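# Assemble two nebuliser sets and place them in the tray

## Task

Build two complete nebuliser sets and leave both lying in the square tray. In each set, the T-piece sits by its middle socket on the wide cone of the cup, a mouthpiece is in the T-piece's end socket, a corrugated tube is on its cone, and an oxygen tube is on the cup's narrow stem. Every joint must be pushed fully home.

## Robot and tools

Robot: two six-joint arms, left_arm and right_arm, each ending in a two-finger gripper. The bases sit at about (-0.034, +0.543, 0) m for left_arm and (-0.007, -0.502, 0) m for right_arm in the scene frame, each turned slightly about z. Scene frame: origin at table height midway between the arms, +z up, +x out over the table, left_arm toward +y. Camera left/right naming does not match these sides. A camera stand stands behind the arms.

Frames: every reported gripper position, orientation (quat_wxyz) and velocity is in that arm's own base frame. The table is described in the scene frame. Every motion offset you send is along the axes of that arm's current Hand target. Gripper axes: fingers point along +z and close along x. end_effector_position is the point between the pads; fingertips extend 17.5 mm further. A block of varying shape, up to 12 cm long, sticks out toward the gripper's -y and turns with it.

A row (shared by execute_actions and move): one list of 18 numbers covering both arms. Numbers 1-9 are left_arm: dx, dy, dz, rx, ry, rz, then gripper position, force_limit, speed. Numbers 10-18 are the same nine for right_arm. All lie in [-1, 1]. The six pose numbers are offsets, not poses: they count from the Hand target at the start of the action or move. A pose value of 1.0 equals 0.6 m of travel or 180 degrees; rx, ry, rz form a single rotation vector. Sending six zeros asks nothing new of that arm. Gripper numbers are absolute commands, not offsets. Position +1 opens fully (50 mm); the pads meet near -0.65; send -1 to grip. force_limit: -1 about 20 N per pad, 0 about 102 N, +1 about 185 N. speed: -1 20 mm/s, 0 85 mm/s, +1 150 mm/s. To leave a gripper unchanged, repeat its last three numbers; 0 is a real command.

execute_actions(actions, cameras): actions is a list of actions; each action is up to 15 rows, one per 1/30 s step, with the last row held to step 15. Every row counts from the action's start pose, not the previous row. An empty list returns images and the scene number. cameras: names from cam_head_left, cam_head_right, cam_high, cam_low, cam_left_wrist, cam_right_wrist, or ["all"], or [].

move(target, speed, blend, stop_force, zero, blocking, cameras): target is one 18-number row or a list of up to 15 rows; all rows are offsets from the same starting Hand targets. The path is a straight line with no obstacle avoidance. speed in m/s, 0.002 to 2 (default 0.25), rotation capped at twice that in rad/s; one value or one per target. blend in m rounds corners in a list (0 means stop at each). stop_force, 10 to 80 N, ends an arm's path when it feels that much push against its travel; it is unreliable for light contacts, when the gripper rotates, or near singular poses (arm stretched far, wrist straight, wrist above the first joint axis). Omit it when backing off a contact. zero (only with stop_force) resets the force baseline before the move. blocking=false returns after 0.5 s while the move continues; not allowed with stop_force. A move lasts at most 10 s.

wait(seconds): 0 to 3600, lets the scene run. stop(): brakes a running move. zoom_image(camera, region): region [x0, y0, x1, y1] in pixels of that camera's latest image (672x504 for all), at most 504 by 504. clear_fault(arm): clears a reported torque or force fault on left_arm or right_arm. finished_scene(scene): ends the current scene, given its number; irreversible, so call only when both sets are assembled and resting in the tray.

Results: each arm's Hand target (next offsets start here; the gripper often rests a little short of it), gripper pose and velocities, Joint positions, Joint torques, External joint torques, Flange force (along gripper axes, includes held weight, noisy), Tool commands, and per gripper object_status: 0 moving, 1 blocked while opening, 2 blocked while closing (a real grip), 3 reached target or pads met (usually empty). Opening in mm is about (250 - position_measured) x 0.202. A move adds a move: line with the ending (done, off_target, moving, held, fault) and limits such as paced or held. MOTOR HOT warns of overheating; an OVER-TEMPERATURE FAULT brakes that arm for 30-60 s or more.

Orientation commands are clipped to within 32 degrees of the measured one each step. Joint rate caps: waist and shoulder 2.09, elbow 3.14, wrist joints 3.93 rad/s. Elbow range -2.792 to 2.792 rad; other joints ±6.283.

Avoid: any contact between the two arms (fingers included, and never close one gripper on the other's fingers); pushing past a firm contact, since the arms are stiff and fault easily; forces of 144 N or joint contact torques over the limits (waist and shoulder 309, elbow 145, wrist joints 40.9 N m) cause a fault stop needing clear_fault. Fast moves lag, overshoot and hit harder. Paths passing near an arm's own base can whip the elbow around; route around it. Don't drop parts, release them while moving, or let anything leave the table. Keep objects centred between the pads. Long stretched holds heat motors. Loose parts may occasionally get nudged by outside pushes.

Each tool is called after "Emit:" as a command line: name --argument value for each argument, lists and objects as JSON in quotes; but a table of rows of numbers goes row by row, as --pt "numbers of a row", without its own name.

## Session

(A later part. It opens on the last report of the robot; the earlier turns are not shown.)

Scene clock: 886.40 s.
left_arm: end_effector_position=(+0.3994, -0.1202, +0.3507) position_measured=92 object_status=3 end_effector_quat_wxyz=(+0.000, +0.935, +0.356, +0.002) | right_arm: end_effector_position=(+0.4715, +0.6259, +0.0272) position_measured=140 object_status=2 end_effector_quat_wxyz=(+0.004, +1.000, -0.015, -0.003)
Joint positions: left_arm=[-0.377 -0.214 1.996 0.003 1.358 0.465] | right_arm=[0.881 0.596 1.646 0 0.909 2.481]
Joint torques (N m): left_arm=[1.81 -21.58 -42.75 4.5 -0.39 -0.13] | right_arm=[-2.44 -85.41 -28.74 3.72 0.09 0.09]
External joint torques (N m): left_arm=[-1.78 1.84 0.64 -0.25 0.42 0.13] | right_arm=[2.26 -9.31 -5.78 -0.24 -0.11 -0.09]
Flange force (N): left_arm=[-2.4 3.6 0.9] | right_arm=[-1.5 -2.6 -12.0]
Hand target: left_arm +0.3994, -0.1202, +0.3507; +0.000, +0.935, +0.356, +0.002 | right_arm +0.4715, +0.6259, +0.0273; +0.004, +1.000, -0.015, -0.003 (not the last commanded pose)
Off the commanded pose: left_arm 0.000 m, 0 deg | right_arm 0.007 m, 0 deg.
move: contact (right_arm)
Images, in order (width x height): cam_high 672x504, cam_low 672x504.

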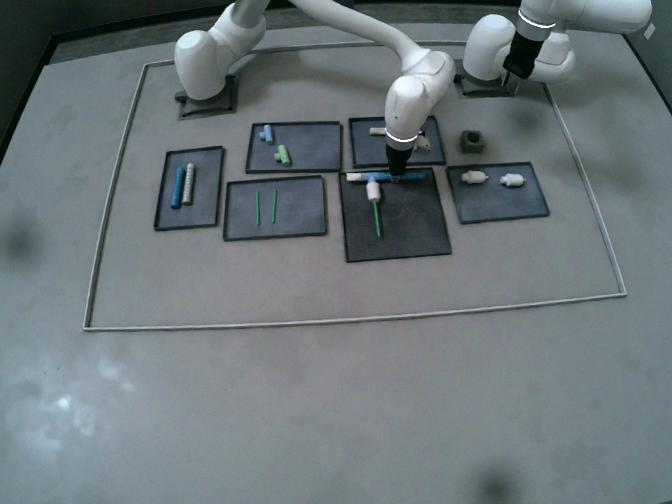

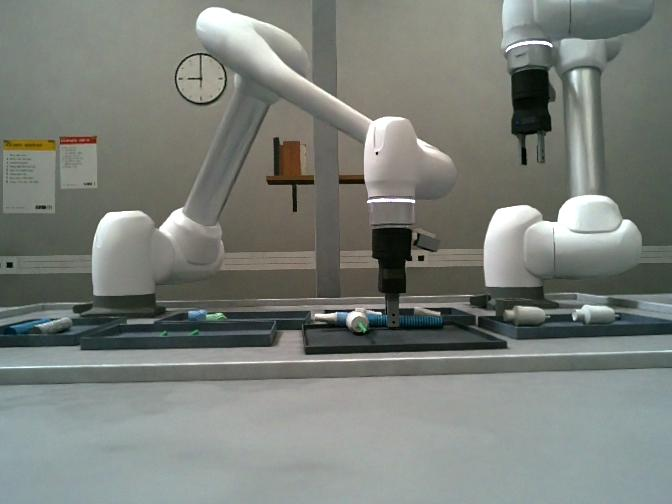

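Emit:
move --target '[0,0,0,0,0,0,0.406,0,-0.5,0,0,0.0035,0,0.018,0,-1,-0.2,-0.5]' --speed 0.02

Emit:
move --target '[0,0,0,0,0,0,0.406,0,-0.5,0,0,0.015,0,0,0,-1,-0.2,-0.5]' --speed 0.012 --stop_force 10 --cameras '["cam_low"]'

Emit:
zoom_image --camera "cam_low" --region '[290, 290, 470, 350]'

Scene clock: 891.83 s.
left_arm: end_effector_position=(+0.3994, -0.1202, +0.3507) position_measured=92 object_status=3 end_effector_quat_wxyz=(+0.000, +0.935, +0.356, +0.002) | right_arm: end_effector_position=(+0.4715, +0.6259, +0.0253) position_measured=140 object_status=2 end_effector_quat_wxyz=(+0.004, +1.000, -0.015, +0.025)
Joint positions: left_arm=[-0.377 -0.214 1.996 0.003 1.358 0.465] | right_arm=[0.898 0.587 1.669 -0.059 0.863 2.536]
Joint torques (N m): left_arm=[1.56 -21.64 -42.68 4.5 -0.39 -0.16] | right_arm=[-5.1 -64.44 -23.09 2.96 -2.64 -0.1]
External joint torques (N m): left_arm=[-1.65 2.02 0.47 -0.24 0.42 0.16] | right_arm=[4.64 -29.27 -11.17 0.37 2.51 0.1]
Flange force (N): left_arm=[-1.8 3.9 0.7] | right_arm=[-8.2 4.1 -39.5]
Hand target: left_arm +0.3994, -0.1202, +0.3507; +0.000, +0.935, +0.356, +0.002 | right_arm +0.4715, +0.6259, +0.0252; +0.004, +1.000, -0.015, +0.025
Off the commanded pose: left_arm 0.000 m, 0 deg | right_arm 0.000 m, 0 deg.
move: done

Scene clock: 892.50 s.
left_arm: end_effector_position=(+0.3994, -0.1202, +0.3507) position_measured=92 object_status=3 end_effector_quat_wxyz=(+0.000, +0.935, +0.356, +0.002) | right_arm: end_effector_position=(+0.4716, +0.6260, +0.0246) position_measured=140 object_status=2 end_effector_quat_wxyz=(+0.004, +1.000, -0.015, +0.025)
Joint positions: left_arm=[-0.377 -0.214 1.996 0.003 1.358 0.465] | right_arm=[0.898 0.587 1.669 -0.059 0.861 2.536]
Joint torques (N m): left_arm=[1.53 -21.92 -42.7 4.49 -0.37 -0.16] | right_arm=[-3.44 -46.72 -16.31 3.56 -3.78 -0.05]
External joint torques (N m): left_arm=[-1.58 2.08 0.38 -0.22 0.41 0.16] | right_arm=[3.12 -46.81 -17.83 -0.23 3.65 0.05]
Flange force (N): left_arm=[-1.5 4.0 0.6] | right_arm=[-8.7 10.2 -62.3]
Hand target: left_arm +0.3994, -0.1202, +0.3507; +0.000, +0.935, +0.356, +0.002 | right_arm +0.4716, +0.6260, +0.0245; +0.004, +1.000, -0.015, +0.025 (not the last commanded pose)
Off the commanded pose: left_arm 0.000 m, 0 deg | right_arm 0.008 m, 0 deg.
move: contact (right_arm)

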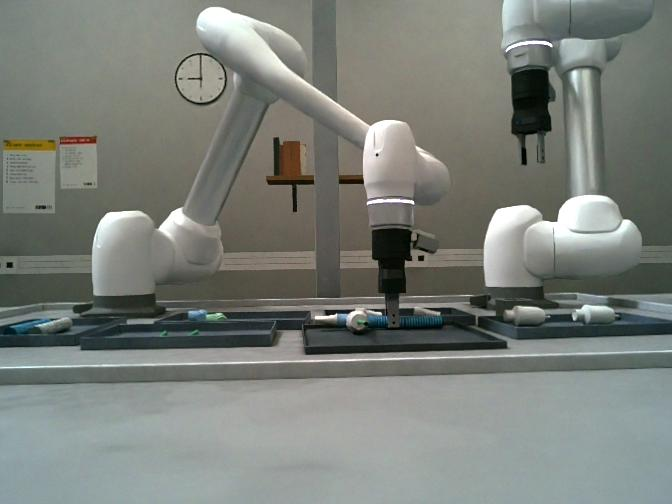

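Scaled by 2.800 from the camera's image (finer frame: 960x720).

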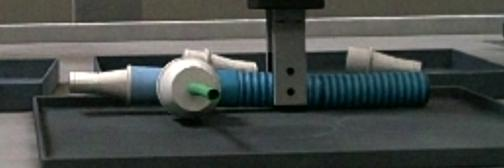

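Emit:
move --target '[0,0,0,0,0,0,0.406,0,-0.5,0,0,-0.0022,0,0,0,-1,-0.2,-0.5]' --speed 0.02

Emit:
move --pt "0 0 0 0 0 0 0.406 0 -0.5 0 0 0 0 0 0 0.4 -0.2 -0.7" --pt "0 0 0 0 0 0 0.406 0 -0.5 0 0 -0.2 0 0 0 0.4 -0.2 -0.7" --speed 0.1 --cameras '["cam_high","cam_low","cam_right_wrist"]'

Emit:
zoom_image --camera "cam_high" --region '[310, 120, 480, 280]'

Scene clock: 897.13 s.
left_arm: end_effector_position=(+0.3994, -0.1202, +0.3507) position_measured=92 object_status=3 end_effector_quat_wxyz=(+0.000, +0.935, +0.356, +0.002) | right_arm: end_effector_position=(+0.4715, +0.6259, +0.0258) position_measured=140 object_status=2 end_effector_quat_wxyz=(+0.004, +1.000, -0.015, +0.025)
Joint positions: left_arm=[-0.377 -0.214 1.996 0.003 1.358 0.465] | right_arm=[0.898 0.586 1.669 -0.059 0.863 2.536]
Joint torques (N m): left_arm=[1.71 -21.97 -42.71 4.52 -0.39 -0.14] | right_arm=[-1.65 -89.5 -32.31 3.36 -0.29 0.02]
External joint torques (N m): left_arm=[-1.65 2.05 0.45 -0.25 0.42 0.14] | right_arm=[1.95 -4.03 -1.82 -0.02 0.17 -0.02]
Flange force (N): left_arm=[-1.8 4.0 0.6] | right_arm=[-2.2 -0.8 -5.4]
Hand target: left_arm +0.3994, -0.1202, +0.3507; +0.000, +0.935, +0.356, +0.002 | right_arm +0.4715, +0.6260, +0.0259; +0.004, +1.000, -0.015, +0.025
Off the commanded pose: left_arm 0.000 m, 0 deg | right_arm 0.000 m, 0 deg.
move: done

Scene clock: 899.17 s.
left_arm: end_effector_position=(+0.3994, -0.1202, +0.3507) position_measured=92 object_status=3 end_effector_quat_wxyz=(+0.000, +0.935, +0.356, +0.002) | right_arm: end_effector_position=(+0.4654, +0.6270, +0.1457) position_measured=92 object_status=3 end_effector_quat_wxyz=(+0.004, +1.000, -0.015, +0.025)
Joint positions: left_arm=[-0.377 -0.214 1.996 0.003 1.358 0.465] | right_arm=[0.905 0.474 1.597 -0.052 1.046 2.531]
Joint torques (N m): left_arm=[1.63 -21.97 -42.64 4.49 -0.39 -0.15] | right_arm=[-2.13 -86.03 -37.04 3.56 0.01 0.02]
External joint torques (N m): left_arm=[-1.89 2.39 0.32 -0.24 0.42 0.15] | right_arm=[1.91 -1.85 -1.72 0.21 -0.13 -0.02]
Flange force (N): left_arm=[-1.9 4.9 0.6] | right_arm=[-1.2 -2.3 -2.7]
Hand target: left_arm +0.3994, -0.1202, +0.3507; +0.000, +0.935, +0.356, +0.002 | right_arm +0.4654, +0.6270, +0.1457; +0.004, +1.000, -0.015, +0.025
Off the commanded pose: left_arm 0.000 m, 0 deg | right_arm 0.000 m, 0 deg.
move: done

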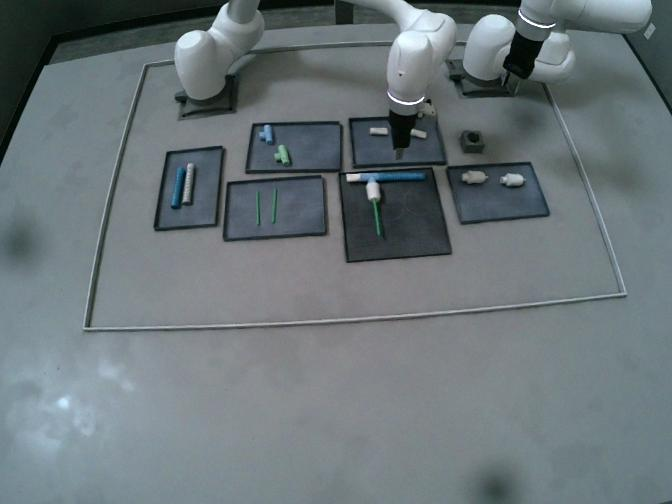

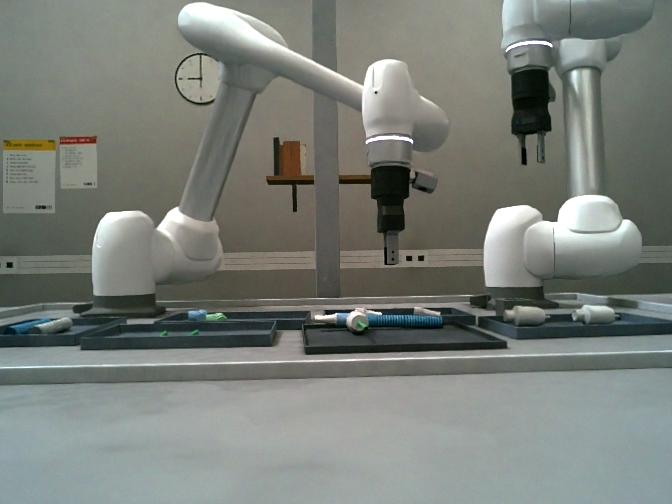

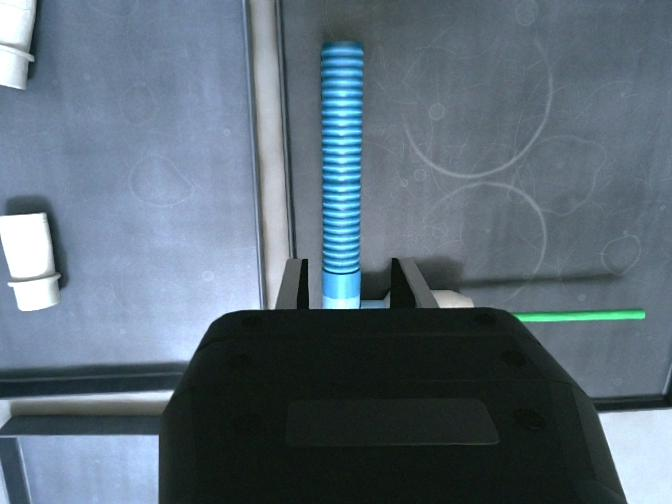

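Scaled by 2.965 from the camera's image (finer frame: 960x720).

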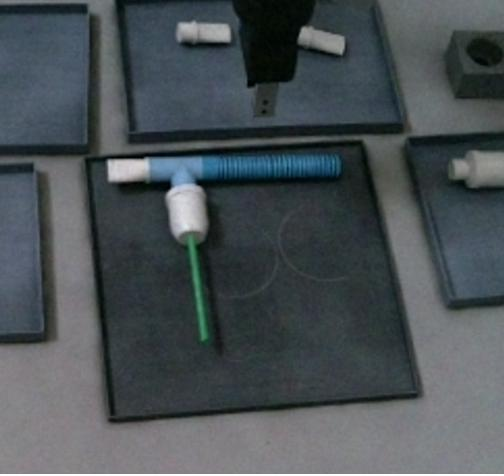

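Emit:
move --pt "0.04 0.07 0.1 0 0 -0.38 0.736 0 -0.5 0.04 0.3 -0.15 0 0 -0.25 0.4 -0.2 -0.5" --pt "0.0688 0.1387 0.3845 0 0 -0.758 0.736 0 -0.5 0.0792 0.6767 -0.02 0.0146 -0.0106 -0.509 0.4 -0.2 -0.5" --speed 0.35 --blend '[0.04,0]' --cameras '["cam_head_left","cam_left_wrist","cam_right_wrist"]'

Scene clock: 913.50 s.
left_arm: end_effector_position=(+0.4863, -0.1544, +0.1202) position_measured=43 object_status=3 end_effector_quat_wxyz=(+0.002, +0.016, +1.000, +0.001) | right_arm: end_effector_position=(+0.5002, +0.2199, +0.1630) position_measured=92 object_status=3 end_effector_quat_wxyz=(+0.000, +0.707, +0.707, +0.000)
Joint positions: left_arm=[-0.377 0.126 2.137 0.004 0.876 -1.918] | right_arm=[0.351 0.133 2.033 0 0.975 0.352]
Joint torques (N m): left_arm=[1.41 -48.87 -33.66 3.53 -0.45 -0.17] | right_arm=[-2.12 -48.79 -35.12 3.43 0.23 -0.06]
External joint torques (N m): left_arm=[-1.38 2.35 0.22 -0.22 0.41 0.17] | right_arm=[1.87 -1.69 -1.39 0.24 -0.18 0.06]
Flange force (N): left_arm=[-2.3 -3.1 2.2] | right_arm=[3.3 -1.3 -2.7]
Hand target: left_arm +0.4863, -0.1544, +0.1202; +0.002, +0.016, +1.000, +0.001 | right_arm +0.5002, +0.2199, +0.1630; +0.000, +0.707, +0.707, +0.000
Off the commanded pose: left_arm 0.000 m, 0 deg | right_arm 0.000 m, 0 deg.
move: done

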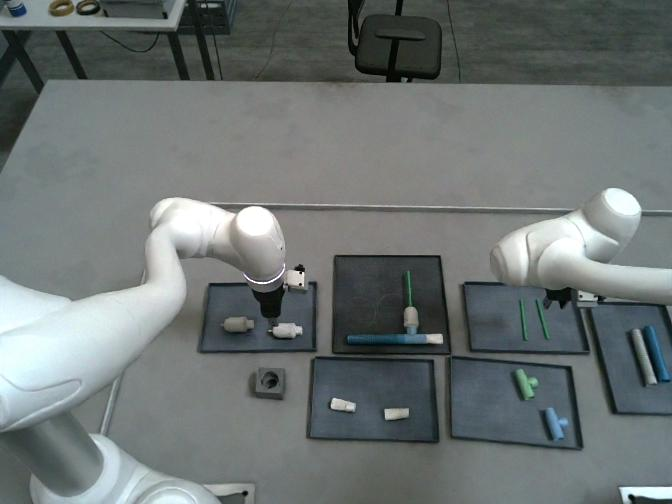

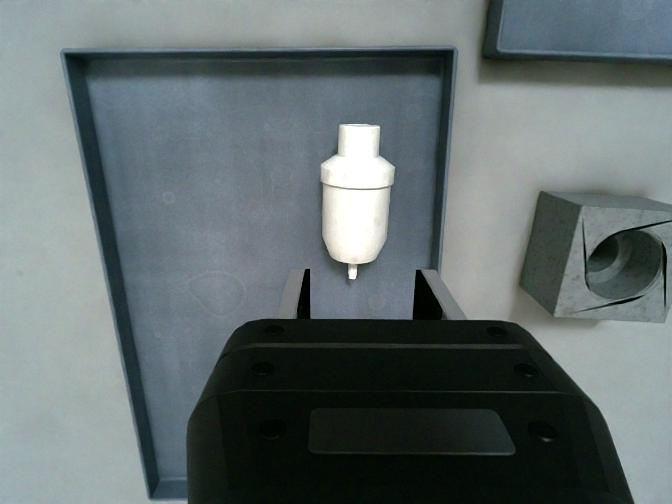

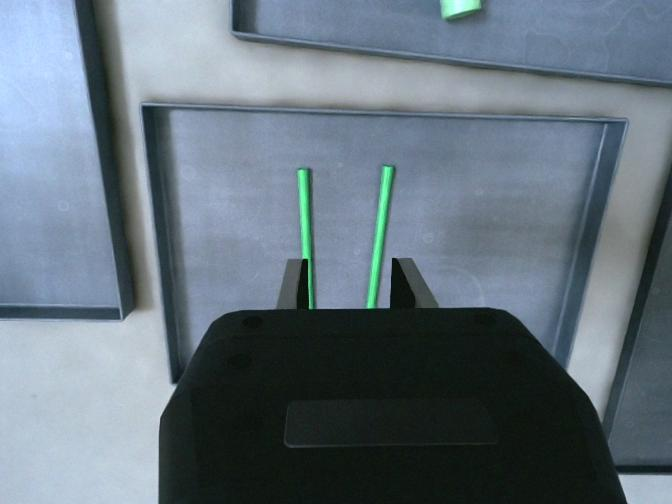

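Emit:
move --pt "0.004 -0.002 0.12 0 0 0.008 0.736 0 -0.5 -0.0452 0.0172 0.18 0 0 -0.0078 0.4 -0.2 -0.5" --pt "0.004 -0.002 0.1575 0 0 0.008 0.736 0 -0.5 -0.0452 0.0172 0.2355 0 0 -0.0078 0.4 -0.2 -0.5" --speed '[0.15,0.04]'

Emit:
execute_actions --actions '[[[0,0,0,0,0,0,-1,0,-0.5,0,0,0,0,0,0,-1,-0.2,-0.5]],[[0,0,0,0,0,0,-1,0,-0.5,0,0,0,0,0,0,-1,-0.2,-0.5]]]' --cameras '["cam_left_wrist","cam_right_wrist"]'

Scene clock: 924.33 s.
left_arm: end_effector_position=(+0.4842, -0.1554, +0.0257) position_measured=43 object_status=3 end_effector_quat_wxyz=(+0.002, +0.029, +1.000, +0.001) | right_arm: end_effector_position=(+0.5106, +0.1928, +0.0217) position_measured=92 object_status=3 end_effector_quat_wxyz=(+0.000, +0.699, +0.715, +0.000)
Joint positions: left_arm=[-0.38 0.256 2.21 0.005 0.674 -1.897] | right_arm=[0.298 0.309 2.142 0 0.69 0.274]
Joint torques (N m): left_arm=[0.87 -55.87 -27.38 2.97 -0.44 -0.15] | right_arm=[-2.12 -58.99 -27.03 2.62 0.21 0.02]
External joint torques (N m): left_arm=[-1.02 2.32 0.14 -0.27 0.39 0.15] | right_arm=[1.9 -1.21 -1.14 0.21 -0.18 -0.02]
Flange force (N): left_arm=[-2.2 -2.4 2.9] | right_arm=[3.5 -0.4 -2.1]
Hand target: left_arm +0.4842, -0.1553, +0.0257; +0.002, +0.029, +1.000, +0.001 | right_arm +0.5106, +0.1928, +0.0217; +0.000, +0.699, +0.715, +0.000
Off the commanded pose: left_arm 0.000 m, 0 deg | right_arm 0.000 m, 0 deg.
move: done

Scene clock: 925.53 s.
left_arm: end_effector_position=(+0.4842, -0.1553, +0.0257) position_measured=70 object_status=2 end_effector_quat_wxyz=(+0.002, +0.029, +1.000, +0.001) | right_arm: end_effector_position=(+0.5106, +0.1928, +0.0217) position_measured=226 object_status=2 end_effector_quat_wxyz=(+0.000, +0.699, +0.715, +0.000)
Joint positions: left_arm=[-0.38 0.256 2.21 0.005 0.674 -1.897] | right_arm=[0.298 0.309 2.142 0 0.69 0.274]
Joint torques (N m): left_arm=[1.93 -56.06 -27.37 2.98 -0.45 -0.12] | right_arm=[-2 -59.16 -26.96 2.59 0.22 0.01]
External joint torques (N m): left_arm=[-2.17 2.65 0.19 -0.3 0.4 0.12] | right_arm=[1.55 -1.02 -1.14 0.23 -0.18 -0.01]
External joint torques at the end of the 1st action: left_arm=[-1.74 2.26 0.3 -0.32 0.43 0.14] | right_arm=[1.9 -2.11 -1.12 0.24 -0.19 0]
Flange force (N): left_arm=[-1.8 -4.7 3.4] | right_arm=[3.0 0.0 -1.8]
Flange force at the end of the 1st action (N): left_arm=[-1.5 -3.6 2.8] | right_arm=[3.1 -1.5 -3.4]
Hand target: left_arm +0.4842, -0.1553, +0.0257; +0.002, +0.029, +1.000, +0.001 | right_arm +0.5106, +0.1928, +0.0217; +0.000, +0.699, +0.715, +0.000
Off the commanded pose: left_arm 0.000 m, 0 deg | right_arm 0.000 m, 0 deg.

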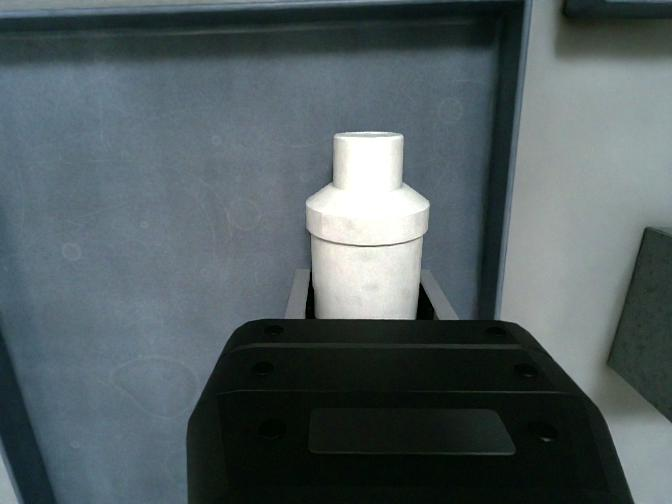

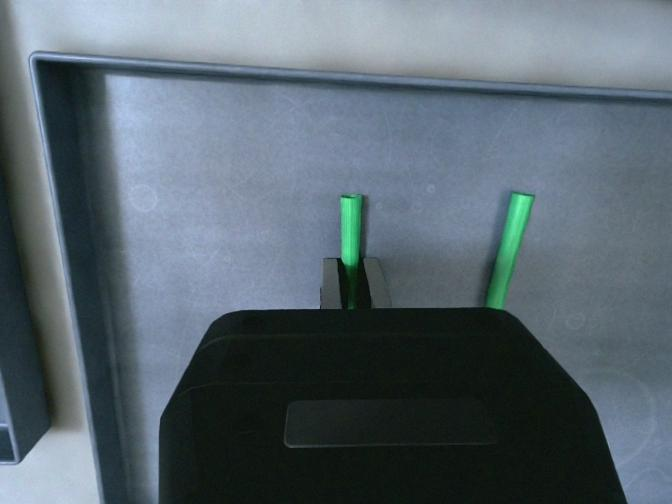

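Emit:
move --pt "0 0 -0.15 0 0 0 -1 0 -0.5 0 0 -0.15 0 0 0 -1 -0.2 -0.5" --pt "-0.0508 -0.5948 -0.2958 0 0 -0.749 -1 0 -0.5 0.4005 -0.1862 -0.31 -0.0265 0.0102 -0.235 -1 -0.2 -0.5" --speed 0.3 --blend '[0.03,0]' --cameras '["cam_low","cam_high"]'

Emit:
zoom_image --camera "cam_low" --region '[250, 200, 390, 260]'

Emit:
zoom_image --camera "cam_high" --region '[300, 100, 420, 190]'

Scene clock: 938.10 s.
left_arm: end_effector_position=(+0.4934, -0.5137, +0.2024) position_measured=70 object_status=2 end_effector_quat_wxyz=(-0.002, +0.912, -0.411, +0.001) | right_arm: end_effector_position=(+0.3931, +0.4304, +0.2077) position_measured=226 object_status=2 end_effector_quat_wxyz=(+0.017, +0.393, +0.919, +0.040)
Joint positions: left_arm=[-0.856 0.342 1.679 0.004 1.12 -4.723] | right_arm=[0.772 0.11 1.969 -0.001 0.976 0.01]
Joint torques (N m): left_arm=[1.95 -77.01 -39.39 4.19 -0.43 -0.15] | right_arm=[-2.22 -48.66 -37.28 3.6 -0.06 0.01]
External joint torques (N m): left_arm=[-1.81 2.97 0.45 -0.22 0.42 0.15] | right_arm=[2.26 -2.22 -1.62 0.27 -0.15 -0.02]
Flange force (N): left_arm=[3.6 2.2 1.8] | right_arm=[3.9 -0.3 -3.4]
Hand target: left_arm +0.4934, -0.5138, +0.2024; -0.002, +0.912, -0.411, +0.001 | right_arm +0.3931, +0.4304, +0.2077; +0.017, +0.393, +0.919, +0.040
Off the commanded pose: left_arm 0.000 m, 0 deg | right_arm 0.000 m, 0 deg.
move: done
Images, in order (width x height): cam_high 672x504, cam_low 672x504.

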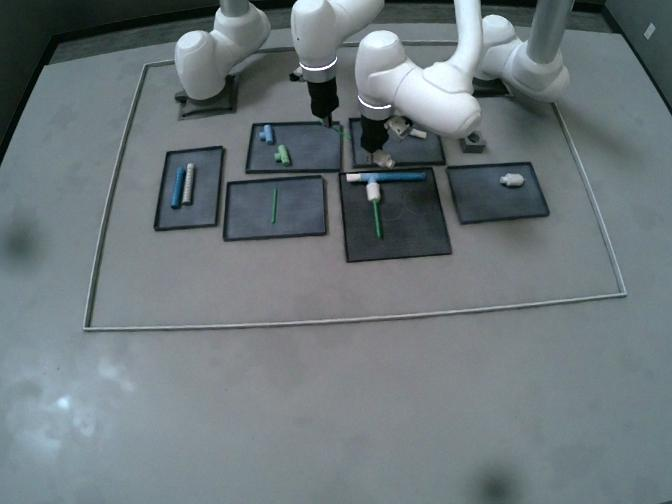

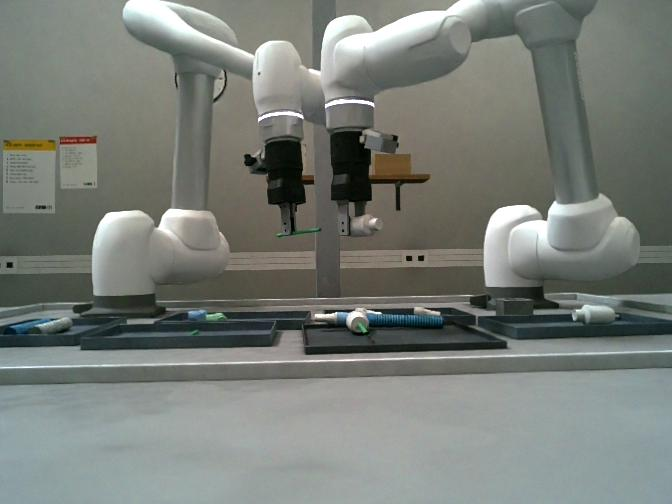

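Scaled by 3.600 from the camera's image (finer frame: 960x720).

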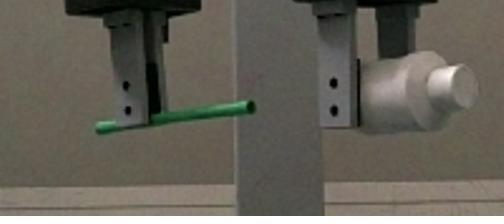

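Scaled by 4.200 from the camera's image (finer frame: 960x720).

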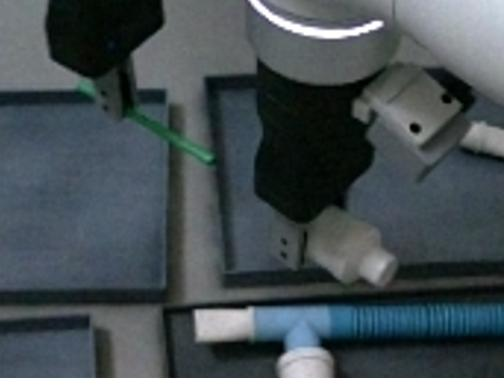

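Emit:
move --target '[0,0,0,0,0,0,-1,0,-0.5,0,0.14,0.0123,0,0,0,-1,-0.2,-0.5]' --speed 0.025 --stop_force 10

Scene clock: 944.30 s.
left_arm: end_effector_position=(+0.4934, -0.5138, +0.2024) position_measured=70 object_status=2 end_effector_quat_wxyz=(-0.002, +0.912, -0.411, +0.001) | right_arm: end_effector_position=(+0.4459, +0.4807, +0.2076) position_measured=226 object_status=2 end_effector_quat_wxyz=(+0.017, +0.393, +0.919, +0.040)
Joint positions: left_arm=[-0.856 0.342 1.679 0.004 1.12 -4.723] | right_arm=[0.771 0.219 1.836 -0.001 0.999 0.009]
Joint torques (N m): left_arm=[-17.01 -75.58 -39.39 -2.43 -0.8 -0.19] | right_arm=[-2.81 -61.09 -52.88 3.72 -8.27 -0.05]
External joint torques (N m): left_arm=[16.76 1.58 0.45 6.38 0.79 0.19] | right_arm=[2.54 -1.43 13.56 0.17 8.05 0.05]
Flange force (N): left_arm=[2.1 -23.9 0.3] | right_arm=[2.6 -24.2 -3.8]
Hand target: left_arm +0.4934, -0.5138, +0.2024; -0.002, +0.912, -0.411, +0.001 | right_arm +0.4458, +0.4807, +0.2076; +0.017, +0.393, +0.919, +0.040 (not the last commanded pose)
Off the commanded pose: left_arm 0.000 m, 0 deg | right_arm 0.011 m, 0 deg.
move: contact (right_arm)

Emit:
move --target '[0,0,0,0,0,0,-1,0,-0.5,0,0.02,0.0017,0,0,0,-1,-0.2,-0.5]' --speed 0.01 --stop_force 25

Emit:
move --target '[0,0,0,0,0,0,-1,0,-0.5,0,-0.0083,-0.0007,0,0,0,-1,-0.2,-0.5]' --speed 0.02

Scene clock: 947.80 s.
left_arm: end_effector_position=(+0.4935, -0.5137, +0.2024) position_measured=70 object_status=2 end_effector_quat_wxyz=(-0.002, +0.912, -0.411, +0.001) | right_arm: end_effector_position=(+0.4472, +0.4820, +0.2074) position_measured=226 object_status=2 end_effector_quat_wxyz=(+0.017, +0.393, +0.919, +0.040)
Joint positions: left_arm=[-0.856 0.342 1.679 0.004 1.12 -4.723] | right_arm=[0.771 0.223 1.833 -0.001 1 0.009]
Joint torques (N m): left_arm=[-42.78 -74.16 -38.65 -11.54 -1.03 -0.21] | right_arm=[-4.46 -61.11 -73.74 3.61 -19.58 0.01]
External joint torques (N m): left_arm=[42.49 0.21 -0.31 15.49 1.02 0.21] | right_arm=[4.24 -1.74 34.52 0.29 19.37 -0.01]
Flange force (N): left_arm=[2.1 -60.1 -1.6] | right_arm=[2.9 -59.5 -6.0]
Hand target: left_arm +0.4934, -0.5138, +0.2024; -0.002, +0.912, -0.411, +0.001 | right_arm +0.4472, +0.4820, +0.2074; +0.017, +0.393, +0.919, +0.040 (not the last commanded pose)
Off the commanded pose: left_arm 0.000 m, 0 deg | right_arm 0.010 m, 0 deg.
move: contact (right_arm)

Scene clock: 948.30 s.
left_arm: end_effector_position=(+0.4933, -0.5139, +0.2024) position_measured=70 object_status=2 end_effector_quat_wxyz=(-0.002, +0.912, -0.411, +0.001) | right_arm: end_effector_position=(+0.4437, +0.4786, +0.2075) position_measured=226 object_status=2 end_effector_quat_wxyz=(+0.017, +0.393, +0.919, +0.040)
Joint positions: left_arm=[-0.856 0.342 1.679 0.004 1.12 -4.723] | right_arm=[0.771 0.215 1.842 -0.001 0.998 0.009]
Joint torques (N m): left_arm=[8.76 -76.97 -39.82 6.85 -0.54 -0.2] | right_arm=[-1.19 -60.46 -32.27 3.86 2.98 0.02]
External joint torques (N m): left_arm=[-8.78 2.53 0.88 -2.89 0.54 0.2] | right_arm=[1.02 -1.61 -6.97 0.03 -3.2 -0.02]
Flange force (N): left_arm=[2.1 12.0 1.7] | right_arm=[2.2 9.6 -1.8]
Hand target: left_arm +0.4934, -0.5138, +0.2024; -0.002, +0.912, -0.411, +0.001 | right_arm +0.4436, +0.4786, +0.2074; +0.017, +0.393, +0.919, +0.040
Off the commanded pose: left_arm 0.000 m, 0 deg | right_arm 0.000 m, 0 deg.
move: done

Emit:
move --pt "0 0 0 0 0 0 -1 0 -0.5 0 0.001 0.0001 0 0 0 -0.2 -0.2 -0.5" --pt "0 0 0 0 0 0 -1 0 -0.5 0 -0.0131 -0.15 0 0 0 -0.2 -0.2 -0.5" --speed 0.12

Emit:
move --pt "-0.3977 -0.4522 0.139 0 0 0.722 -1 0 -0.5 -0.0928 -0.4756 0.2537 0.0117 0.0346 -0.7921 0.5 -0.2 -0.5" --speed 0.3 --cameras '["cam_head_right","cam_right_wrist","cam_left_wrist"]'

Scene clock: 965.17 s.
left_arm: end_effector_position=(+0.4935, -0.5138, +0.2024) position_measured=70 object_status=2 end_effector_quat_wxyz=(-0.002, +0.912, -0.411, +0.001) | right_arm: end_effector_position=(+0.4323, +0.4678, +0.2964) position_measured=182 object_status=3 end_effector_quat_wxyz=(+0.017, +0.393, +0.919, +0.040)
Joint positions: left_arm=[-0.856 0.342 1.679 0.004 1.12 -4.723] | right_arm=[0.771 0.133 1.768 -0.001 1.154 0.009]
Joint torques (N m): left_arm=[1.68 -77.03 -39.46 4.16 -0.38 -0.16] | right_arm=[-2.22 -54.53 -40.21 3.91 -0.03 0.02]
External joint torques (N m): left_arm=[-2.03 3.08 0.47 -0.21 0.37 0.16] | right_arm=[2.17 -1.86 -1.8 0.26 -0.18 -0.02]
Flange force (N): left_arm=[3.7 2.5 2.0] | right_arm=[3.5 0.5 -2.9]
Hand target: left_arm +0.4934, -0.5138, +0.2024; -0.002, +0.912, -0.411, +0.001 | right_arm +0.4323, +0.4678, +0.2964; +0.017, +0.393, +0.919, +0.040
Off the commanded pose: left_arm 0.000 m, 0 deg | right_arm 0.000 m, 0 deg.
move: done

Scene clock: 969.80 s.
left_arm: end_effector_position=(+0.5388, -0.1551, +0.1200) position_measured=70 object_status=2 end_effector_quat_wxyz=(+0.002, -0.013, +1.000, +0.001) | right_arm: end_effector_position=(+0.2747, +0.2402, +0.1202) position_measured=78 object_status=3 end_effector_quat_wxyz=(+0.000, +0.745, -0.667, +0.000)
Joint positions: left_arm=[-0.343 0.199 2.047 0.004 0.893 -1.944] | right_arm=[0.624 -0.106 2.372 -0.001 0.876 -2.628]
Joint torques (N m): left_arm=[1.69 -57.76 -34.23 3.58 -0.46 -0.15] | right_arm=[-2.13 -20.9 -32.6 3.18 0.11 0.06]
External joint torques (N m): left_arm=[-2.01 3.86 0.7 -0.27 0.43 0.15] | right_arm=[2.16 -1.63 -1.44 0.19 -0.18 -0.06]
Flange force (N): left_arm=[-3.0 -4.4 4.1] | right_arm=[-4.6 3.4 -3.5]
Hand target: left_arm +0.5388, -0.1551, +0.1200; +0.002, -0.013, +1.000, +0.001 | right_arm +0.2747, +0.2402, +0.1202; +0.000, +0.745, -0.667, +0.000
Off the commanded pose: left_arm 0.000 m, 0 deg | right_arm 0.000 m, 0 deg.
move: done
Images, in order (width x height): cam_head_right 672x504, cam_left_wrist 672x504, cam_right_wrist 672x504.

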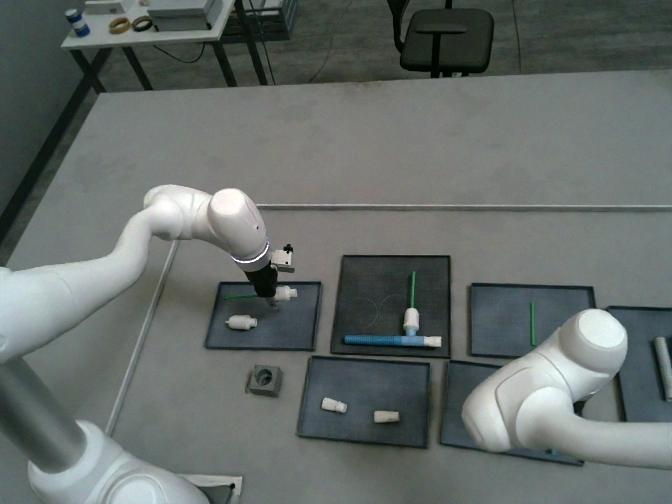

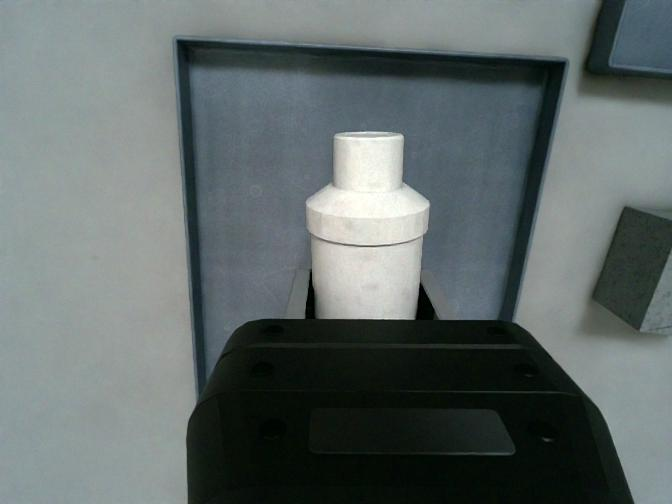

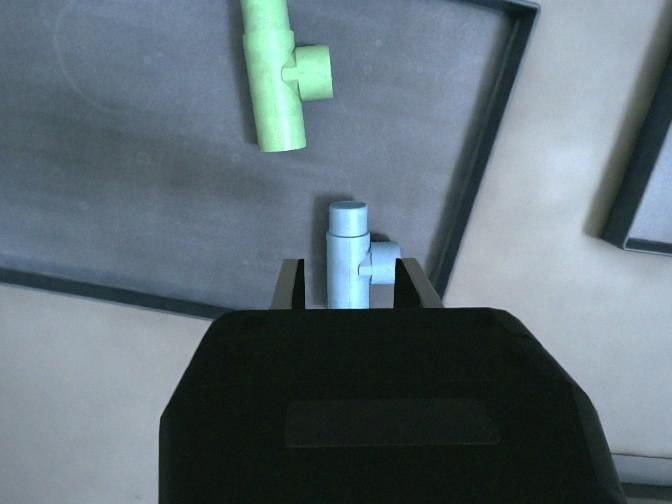

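Emit:
move --pt "0 0 0 0 0 0 -1 0 -0.5 0.0032 -0.0103 0.01 0 0 0 0.5 -0.2 -0.5" --pt "0 0 0.143 0 0 0 -1 0 -0.5 0.0032 -0.0103 0.1 0 0 0 0.5 -0.2 -0.5" --speed 0.2 --blend '[0.005,0]'

Emit:
move --pt "0 0 0.028 0 0 0 -1 0 -0.5 0 0 0.062 0 0 0 0.5 -0.2 -0.5" --speed 0.03 --stop_force 10 --cameras '["cam_head_left","cam_right_wrist"]'

Scene clock: 979.17 s.
left_arm: end_effector_position=(+0.5391, -0.1549, +0.0342) position_measured=70 object_status=2 end_effector_quat_wxyz=(+0.002, -0.013, +1.000, +0.001) | right_arm: end_effector_position=(+0.2810, +0.2390, +0.0602) position_measured=78 object_status=3 end_effector_quat_wxyz=(+0.000, +0.745, -0.667, +0.000)
Joint positions: left_arm=[-0.343 0.309 2.108 0.005 0.723 -1.944] | right_arm=[0.611 0.001 2.425 -0.001 0.717 -2.641]
Joint torques (N m): left_arm=[1.64 -62.65 -28.89 3.12 -0.42 -0.15] | right_arm=[-2.17 -27.15 -27.85 2.7 0.13 -0.02]
External joint torques (N m): left_arm=[-1.85 2 0.14 -0.29 0.38 0.15] | right_arm=[2.11 -1.88 -1.22 0.19 -0.19 0.02]
Flange force (N): left_arm=[-1.3 -3.6 2.1] | right_arm=[-4.5 3.7 -4.0]
Hand target: left_arm +0.5390, -0.1549, +0.0342; +0.002, -0.013, +1.000, +0.001 | right_arm +0.2810, +0.2389, +0.0602; +0.000, +0.745, -0.667, +0.000
Off the commanded pose: left_arm 0.000 m, 0 deg | right_arm 0.000 m, 0 deg.
move: done; blend cut to 0.0044 m at target 1

Scene clock: 981.07 s.
left_arm: end_effector_position=(+0.5391, -0.1548, +0.0253) position_measured=70 object_status=2 end_effector_quat_wxyz=(+0.002, -0.013, +1.000, +0.001) | right_arm: end_effector_position=(+0.2810, +0.2389, +0.0230) position_measured=78 object_status=3 end_effector_quat_wxyz=(+0.000, +0.745, -0.667, +0.000)
Joint positions: left_arm=[-0.343 0.322 2.113 0.005 0.705 -1.944] | right_arm=[0.611 0.074 2.455 -0.001 0.614 -2.641]
Joint torques (N m): left_arm=[-0.01 -43.75 -21.45 2.79 -3.29 -0.27] | right_arm=[-2.04 -31.51 -24.48 2.26 0.1 0.02]
External joint torques (N m): left_arm=[-0.58 -17.17 -6.78 -0.02 3.24 0.27] | right_arm=[2.05 -2.04 -1.01 0.27 -0.16 -0.02]
Flange force (N): left_arm=[5.9 1.4 -34.7] | right_arm=[-4.1 3.8 -4.5]
Hand target: left_arm +0.5391, -0.1549, +0.0253; +0.002, -0.013, +1.000, +0.001 (not the last commanded pose) | right_arm +0.2810, +0.2389, +0.0230; +0.000, +0.745, -0.667, +0.000
Off the commanded pose: left_arm 0.008 m, 0 deg | right_arm 0.000 m, 0 deg.
move: contact (left_arm)

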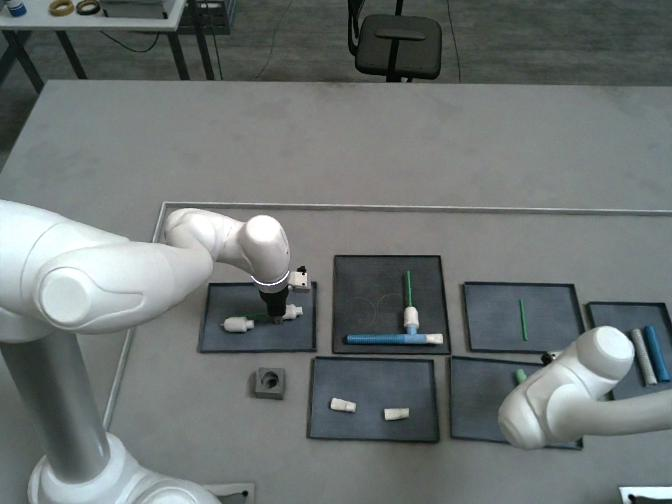

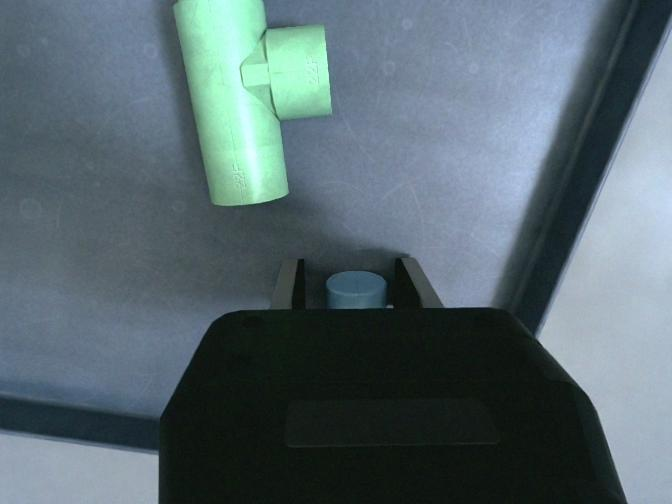

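Emit:
move --pt "0 0 -0.001 0 0 0 -1 0 -0.5 0 0.0095 0 0 0 0 0.5 -0.2 -0.5" --speed 0.03

Emit:
execute_actions --actions '[[[0,0,0,0,0,0,0.736,0,-0.5,0,0,0,0,0,0,-1,-0.2,-0.5]],[[0,0,0,0,0,0,0.736,0,-0.5,0,0,0,0,0,0,-1,-0.2,-0.5]]]' --cameras '["cam_right_wrist"]'

Scene clock: 985.47 s.
left_arm: end_effector_position=(+0.5390, -0.1548, +0.0258) position_measured=70 object_status=2 end_effector_quat_wxyz=(+0.002, -0.013, +1.000, +0.001) | right_arm: end_effector_position=(+0.2754, +0.2383, +0.0230) position_measured=78 object_status=3 end_effector_quat_wxyz=(+0.000, +0.745, -0.667, +0.000)
Joint positions: left_arm=[-0.343 0.321 2.113 0.005 0.706 -1.944] | right_arm=[0.619 0.067 2.462 -0.001 0.613 -2.633]
Joint torques (N m): left_arm=[1.92 -60.46 -25.39 3.2 -0.41 -0.18] | right_arm=[-2.11 -30.7 -24.5 2.27 0.1 0]
External joint torques (N m): left_arm=[-1.9 -0.82 -2.74 -0.42 0.38 0.18] | right_arm=[2.11 -1.97 -0.89 0.25 -0.15 0]
Flange force (N): left_arm=[-3.1 -4.2 -3.4] | right_arm=[-4.3 4.0 -4.4]
Hand target: left_arm +0.5391, -0.1549, +0.0259; +0.002, -0.013, +1.000, +0.001 | right_arm +0.2753, +0.2383, +0.0230; +0.000, +0.745, -0.667, +0.000
Off the commanded pose: left_arm 0.000 m, 0 deg | right_arm 0.000 m, 0 deg.
move: done

Scene clock: 986.67 s.
left_arm: end_effector_position=(+0.5391, -0.1549, +0.0259) position_measured=43 object_status=3 end_effector_quat_wxyz=(+0.002, -0.013, +1.000, +0.001) | right_arm: end_effector_position=(+0.2753, +0.2383, +0.0230) position_measured=135 object_status=2 end_effector_quat_wxyz=(+0.000, +0.745, -0.667, +0.000)
Joint positions: left_arm=[-0.343 0.321 2.113 0.005 0.706 -1.944] | right_arm=[0.619 0.067 2.463 -0.001 0.613 -2.633]
Joint torques (N m): left_arm=[1.59 -63.87 -28.38 3.06 -0.45 -0.13] | right_arm=[-2.04 -30.88 -24.38 2.28 0.14 0.02]
External joint torques (N m): left_arm=[-1.5 2.54 -0.02 -0.25 0.39 0.13] | right_arm=[1.97 -1.46 -0.98 0.24 -0.2 -0.02]
External joint torques at the end of the 1st action: left_arm=[-1.2 2.35 0.12 -0.3 0.45 0.13] | right_arm=[1.95 -1.72 -1.06 0.19 -0.19 -0.03]
Flange force (N): left_arm=[-2.4 -3.3 2.8] | right_arm=[-4.4 3.1 -3.2]
Flange force at the end of the 1st action (N): left_arm=[-2.1 -2.7 2.5] | right_arm=[-4.2 3.2 -3.9]
Hand target: left_arm +0.5391, -0.1549, +0.0259; +0.002, -0.013, +1.000, +0.001 | right_arm +0.2753, +0.2383, +0.0230; +0.000, +0.745, -0.667, +0.000
Off the commanded pose: left_arm 0.000 m, 0 deg | right_arm 0.000 m, 0 deg.

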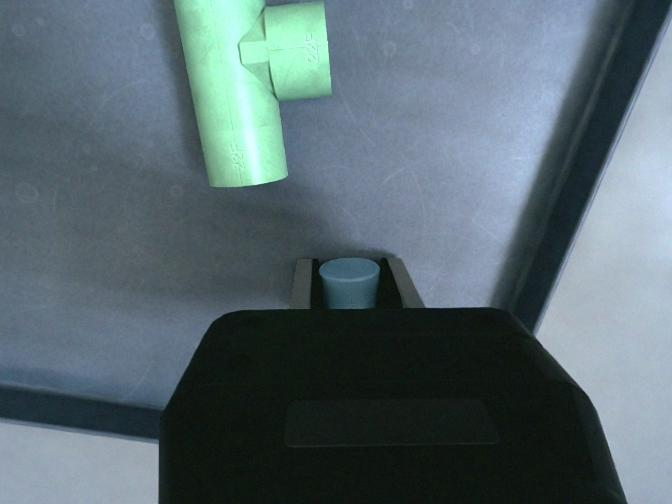

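Emit:
move --pt "0 0 -0.16 0 0 0 0.736 0 -0.5 0 0 -0.2167 0 0 0 -1 -0.2 -0.5" --pt "0 0 -0.16 0 0 0.5 0.736 0 -0.5 -0.2 -0.137 -0.3122 0 0 0.6417 -1 -0.2 -0.5" --pt "0 0 -0.16 0 -0.2588 0.9659 0.736 0 -0.5 -0.411 -0.2746 -0.3122 0 0 -0.7167 -1 -0.2 -0.5" --speed 0.5 --blend '[0.03,0.03,0]' --cameras '["cam_left_wrist","cam_high"]'

Scene clock: 1023.87 s.
left_arm: end_effector_position=(+0.5388, -0.1551, +0.1219) position_measured=43 object_status=3 end_effector_quat_wxyz=(+0.258, +0.966, +0.013, +0.005) | right_arm: end_effector_position=(+0.4118, +0.5018, +0.2100) position_measured=135 object_status=2 end_effector_quat_wxyz=(+0.000, +0.923, +0.386, +0.000)
Joint positions: left_arm=[-0.084 0.208 2.123 -0.699 0.877 1.936] | right_arm=[0.831 0.245 1.797 0 1.101 1.61]
Joint torques (N m): left_arm=[1.54 -53.44 -29.89 1.72 0.08 -0.16] | right_arm=[-2.3 -63.65 -37.74 3.71 0.16 0.03]
External joint torques (N m): left_arm=[-1.7 2.31 0.23 -0.35 0.42 0.16] | right_arm=[2.5 -1.98 -1.67 0.28 -0.16 -0.03]
Flange force (N): left_arm=[2.4 0.9 4.2] | right_arm=[0.0 -3.8 -2.9]
Hand target: left_arm +0.5388, -0.1551, +0.1219; +0.258, +0.966, +0.013, +0.005 | right_arm +0.4118, +0.5018, +0.2100; +0.000, +0.923, +0.386, +0.000
Off the commanded pose: left_arm 0.000 m, 0 deg | right_arm 0.000 m, 0 deg.
move: done
Images, in order (width x height): cam_high 672x504, cam_left_wrist 672x504.

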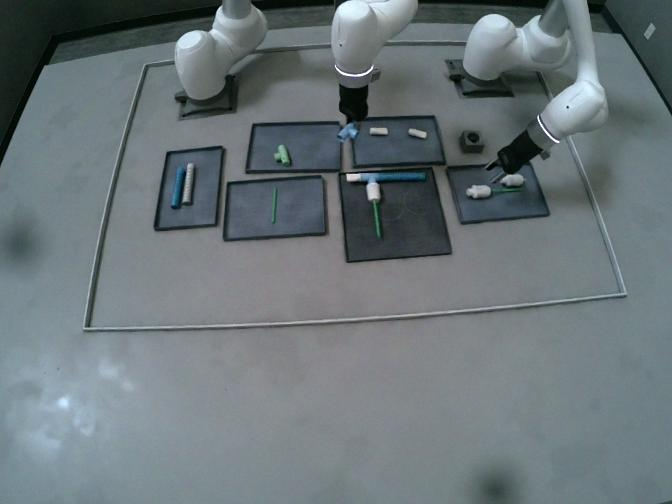

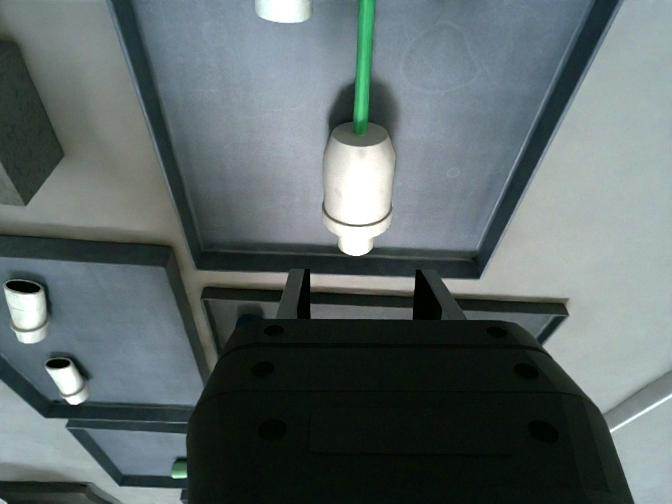

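Emit:
move --pt "0 -0.0801 0.1387 0 0 0 0.736 0 -0.5 0 0 0 0 0 0 -1 -0.2 -0.5" --pt "0 -0.0824 0.1427 0 0 0 0.736 0 -0.5 0 0 0 0 0 0 -1 -0.2 -0.5" --speed '[0.2,0.05]' --blend '[0.005,0]' --cameras '["cam_left_wrist"]'

Emit:
execute_actions --actions '[[[0,0,0,0,0,0,-1,0,-0.5,0,0,0,0,0,0,-1,-0.2,-0.5]],[[0,0,0,0,0,0,-1,0,-0.5,0,0,0,0,0,0,-1,-0.2,-0.5]]]'

Scene clock: 1028.90 s.
left_arm: end_effector_position=(+0.5392, -0.1549, +0.0232) position_measured=43 object_status=3 end_effector_quat_wxyz=(+0.258, +0.966, +0.013, +0.005) | right_arm: end_effector_position=(+0.4118, +0.5018, +0.2100) position_measured=135 object_status=2 end_effector_quat_wxyz=(+0.000, +0.923, +0.386, +0.000)
Joint positions: left_arm=[-0.084 0.353 2.181 -0.836 0.73 2.133] | right_arm=[0.831 0.245 1.797 0 1.101 1.61]
Joint torques (N m): left_arm=[-3.88 -2.39 -4.46 4.94 -12.58 0.13] | right_arm=[-2.09 -63.8 -37.89 3.72 0.17 0]
External joint torques (N m): left_arm=[3.65 -56.32 -17.68 -4.11 13.35 -0.13] | right_arm=[1.97 -1.8 -1.45 0.26 -0.16 0]
Flange force (N): left_arm=[-23.8 41.7 -103.4] | right_arm=[-0.1 -3.0 -2.6]
Hand target: left_arm +0.5391, -0.1548, +0.0230; +0.258, +0.966, +0.013, +0.005 | right_arm +0.4118, +0.5018, +0.2100; +0.000, +0.923, +0.386, +0.000
Off the commanded pose: left_arm 0.000 m, 0 deg | right_arm 0.000 m, 0 deg.
move: done; blend cut to 0.0014 m at target 1

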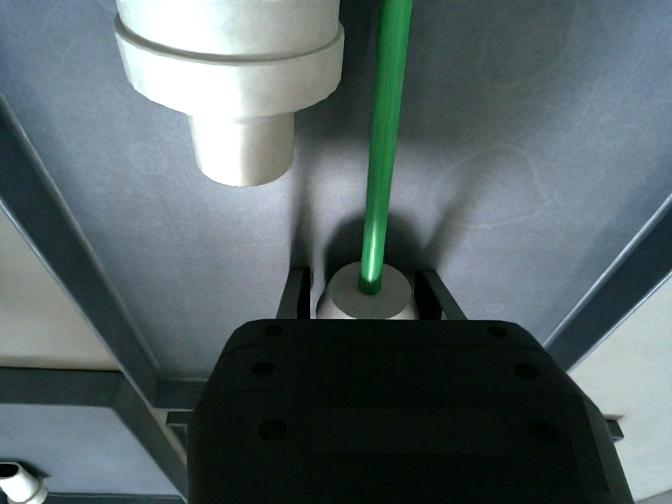

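Scene clock: 1030.10 s.
left_arm: end_effector_position=(+0.5391, -0.1548, +0.0230) position_measured=69 object_status=2 end_effector_quat_wxyz=(+0.258, +0.966, +0.013, +0.005) | right_arm: end_effector_position=(+0.4118, +0.5018, +0.2100) position_measured=135 object_status=2 end_effector_quat_wxyz=(+0.000, +0.923, +0.386, +0.000)
Joint positions: left_arm=[-0.084 0.354 2.181 -0.836 0.73 2.133] | right_arm=[0.831 0.245 1.797 0 1.101 1.61]
Joint torques (N m): left_arm=[-0.66 2.61 17.9 9.96 -7.3 -0.15] | right_arm=[-1.89 -63.63 -37.75 3.76 0.16 0.03]
External joint torques (N m): left_arm=[0.4 -61.09 -40.16 -9.13 8.06 0.15] | right_arm=[1.83 -1.45 -1.54 0.22 -0.17 -0.03]
External joint torques at the end of the 1st action: left_arm=[0.2 -59.93 -38.58 -8.84 8.28 0.1] | right_arm=[1.66 -1.18 -1.54 0.22 -0.16 -0.01]
Flange force (N): left_arm=[5.5 55.2 -96.7] | right_arm=[0.6 -2.8 -2.4]
Flange force at the end of the 1st action (N): left_arm=[4.2 54.3 -95.2] | right_arm=[1.0 -2.6 -2.2]
Hand target: left_arm +0.5391, -0.1548, +0.0230; +0.258, +0.966, +0.013, +0.005 | right_arm +0.4118, +0.5018, +0.2100; +0.000, +0.923, +0.386, +0.000
Off the commanded pose: left_arm 0.000 m, 0 deg | right_arm 0.000 m, 0 deg.


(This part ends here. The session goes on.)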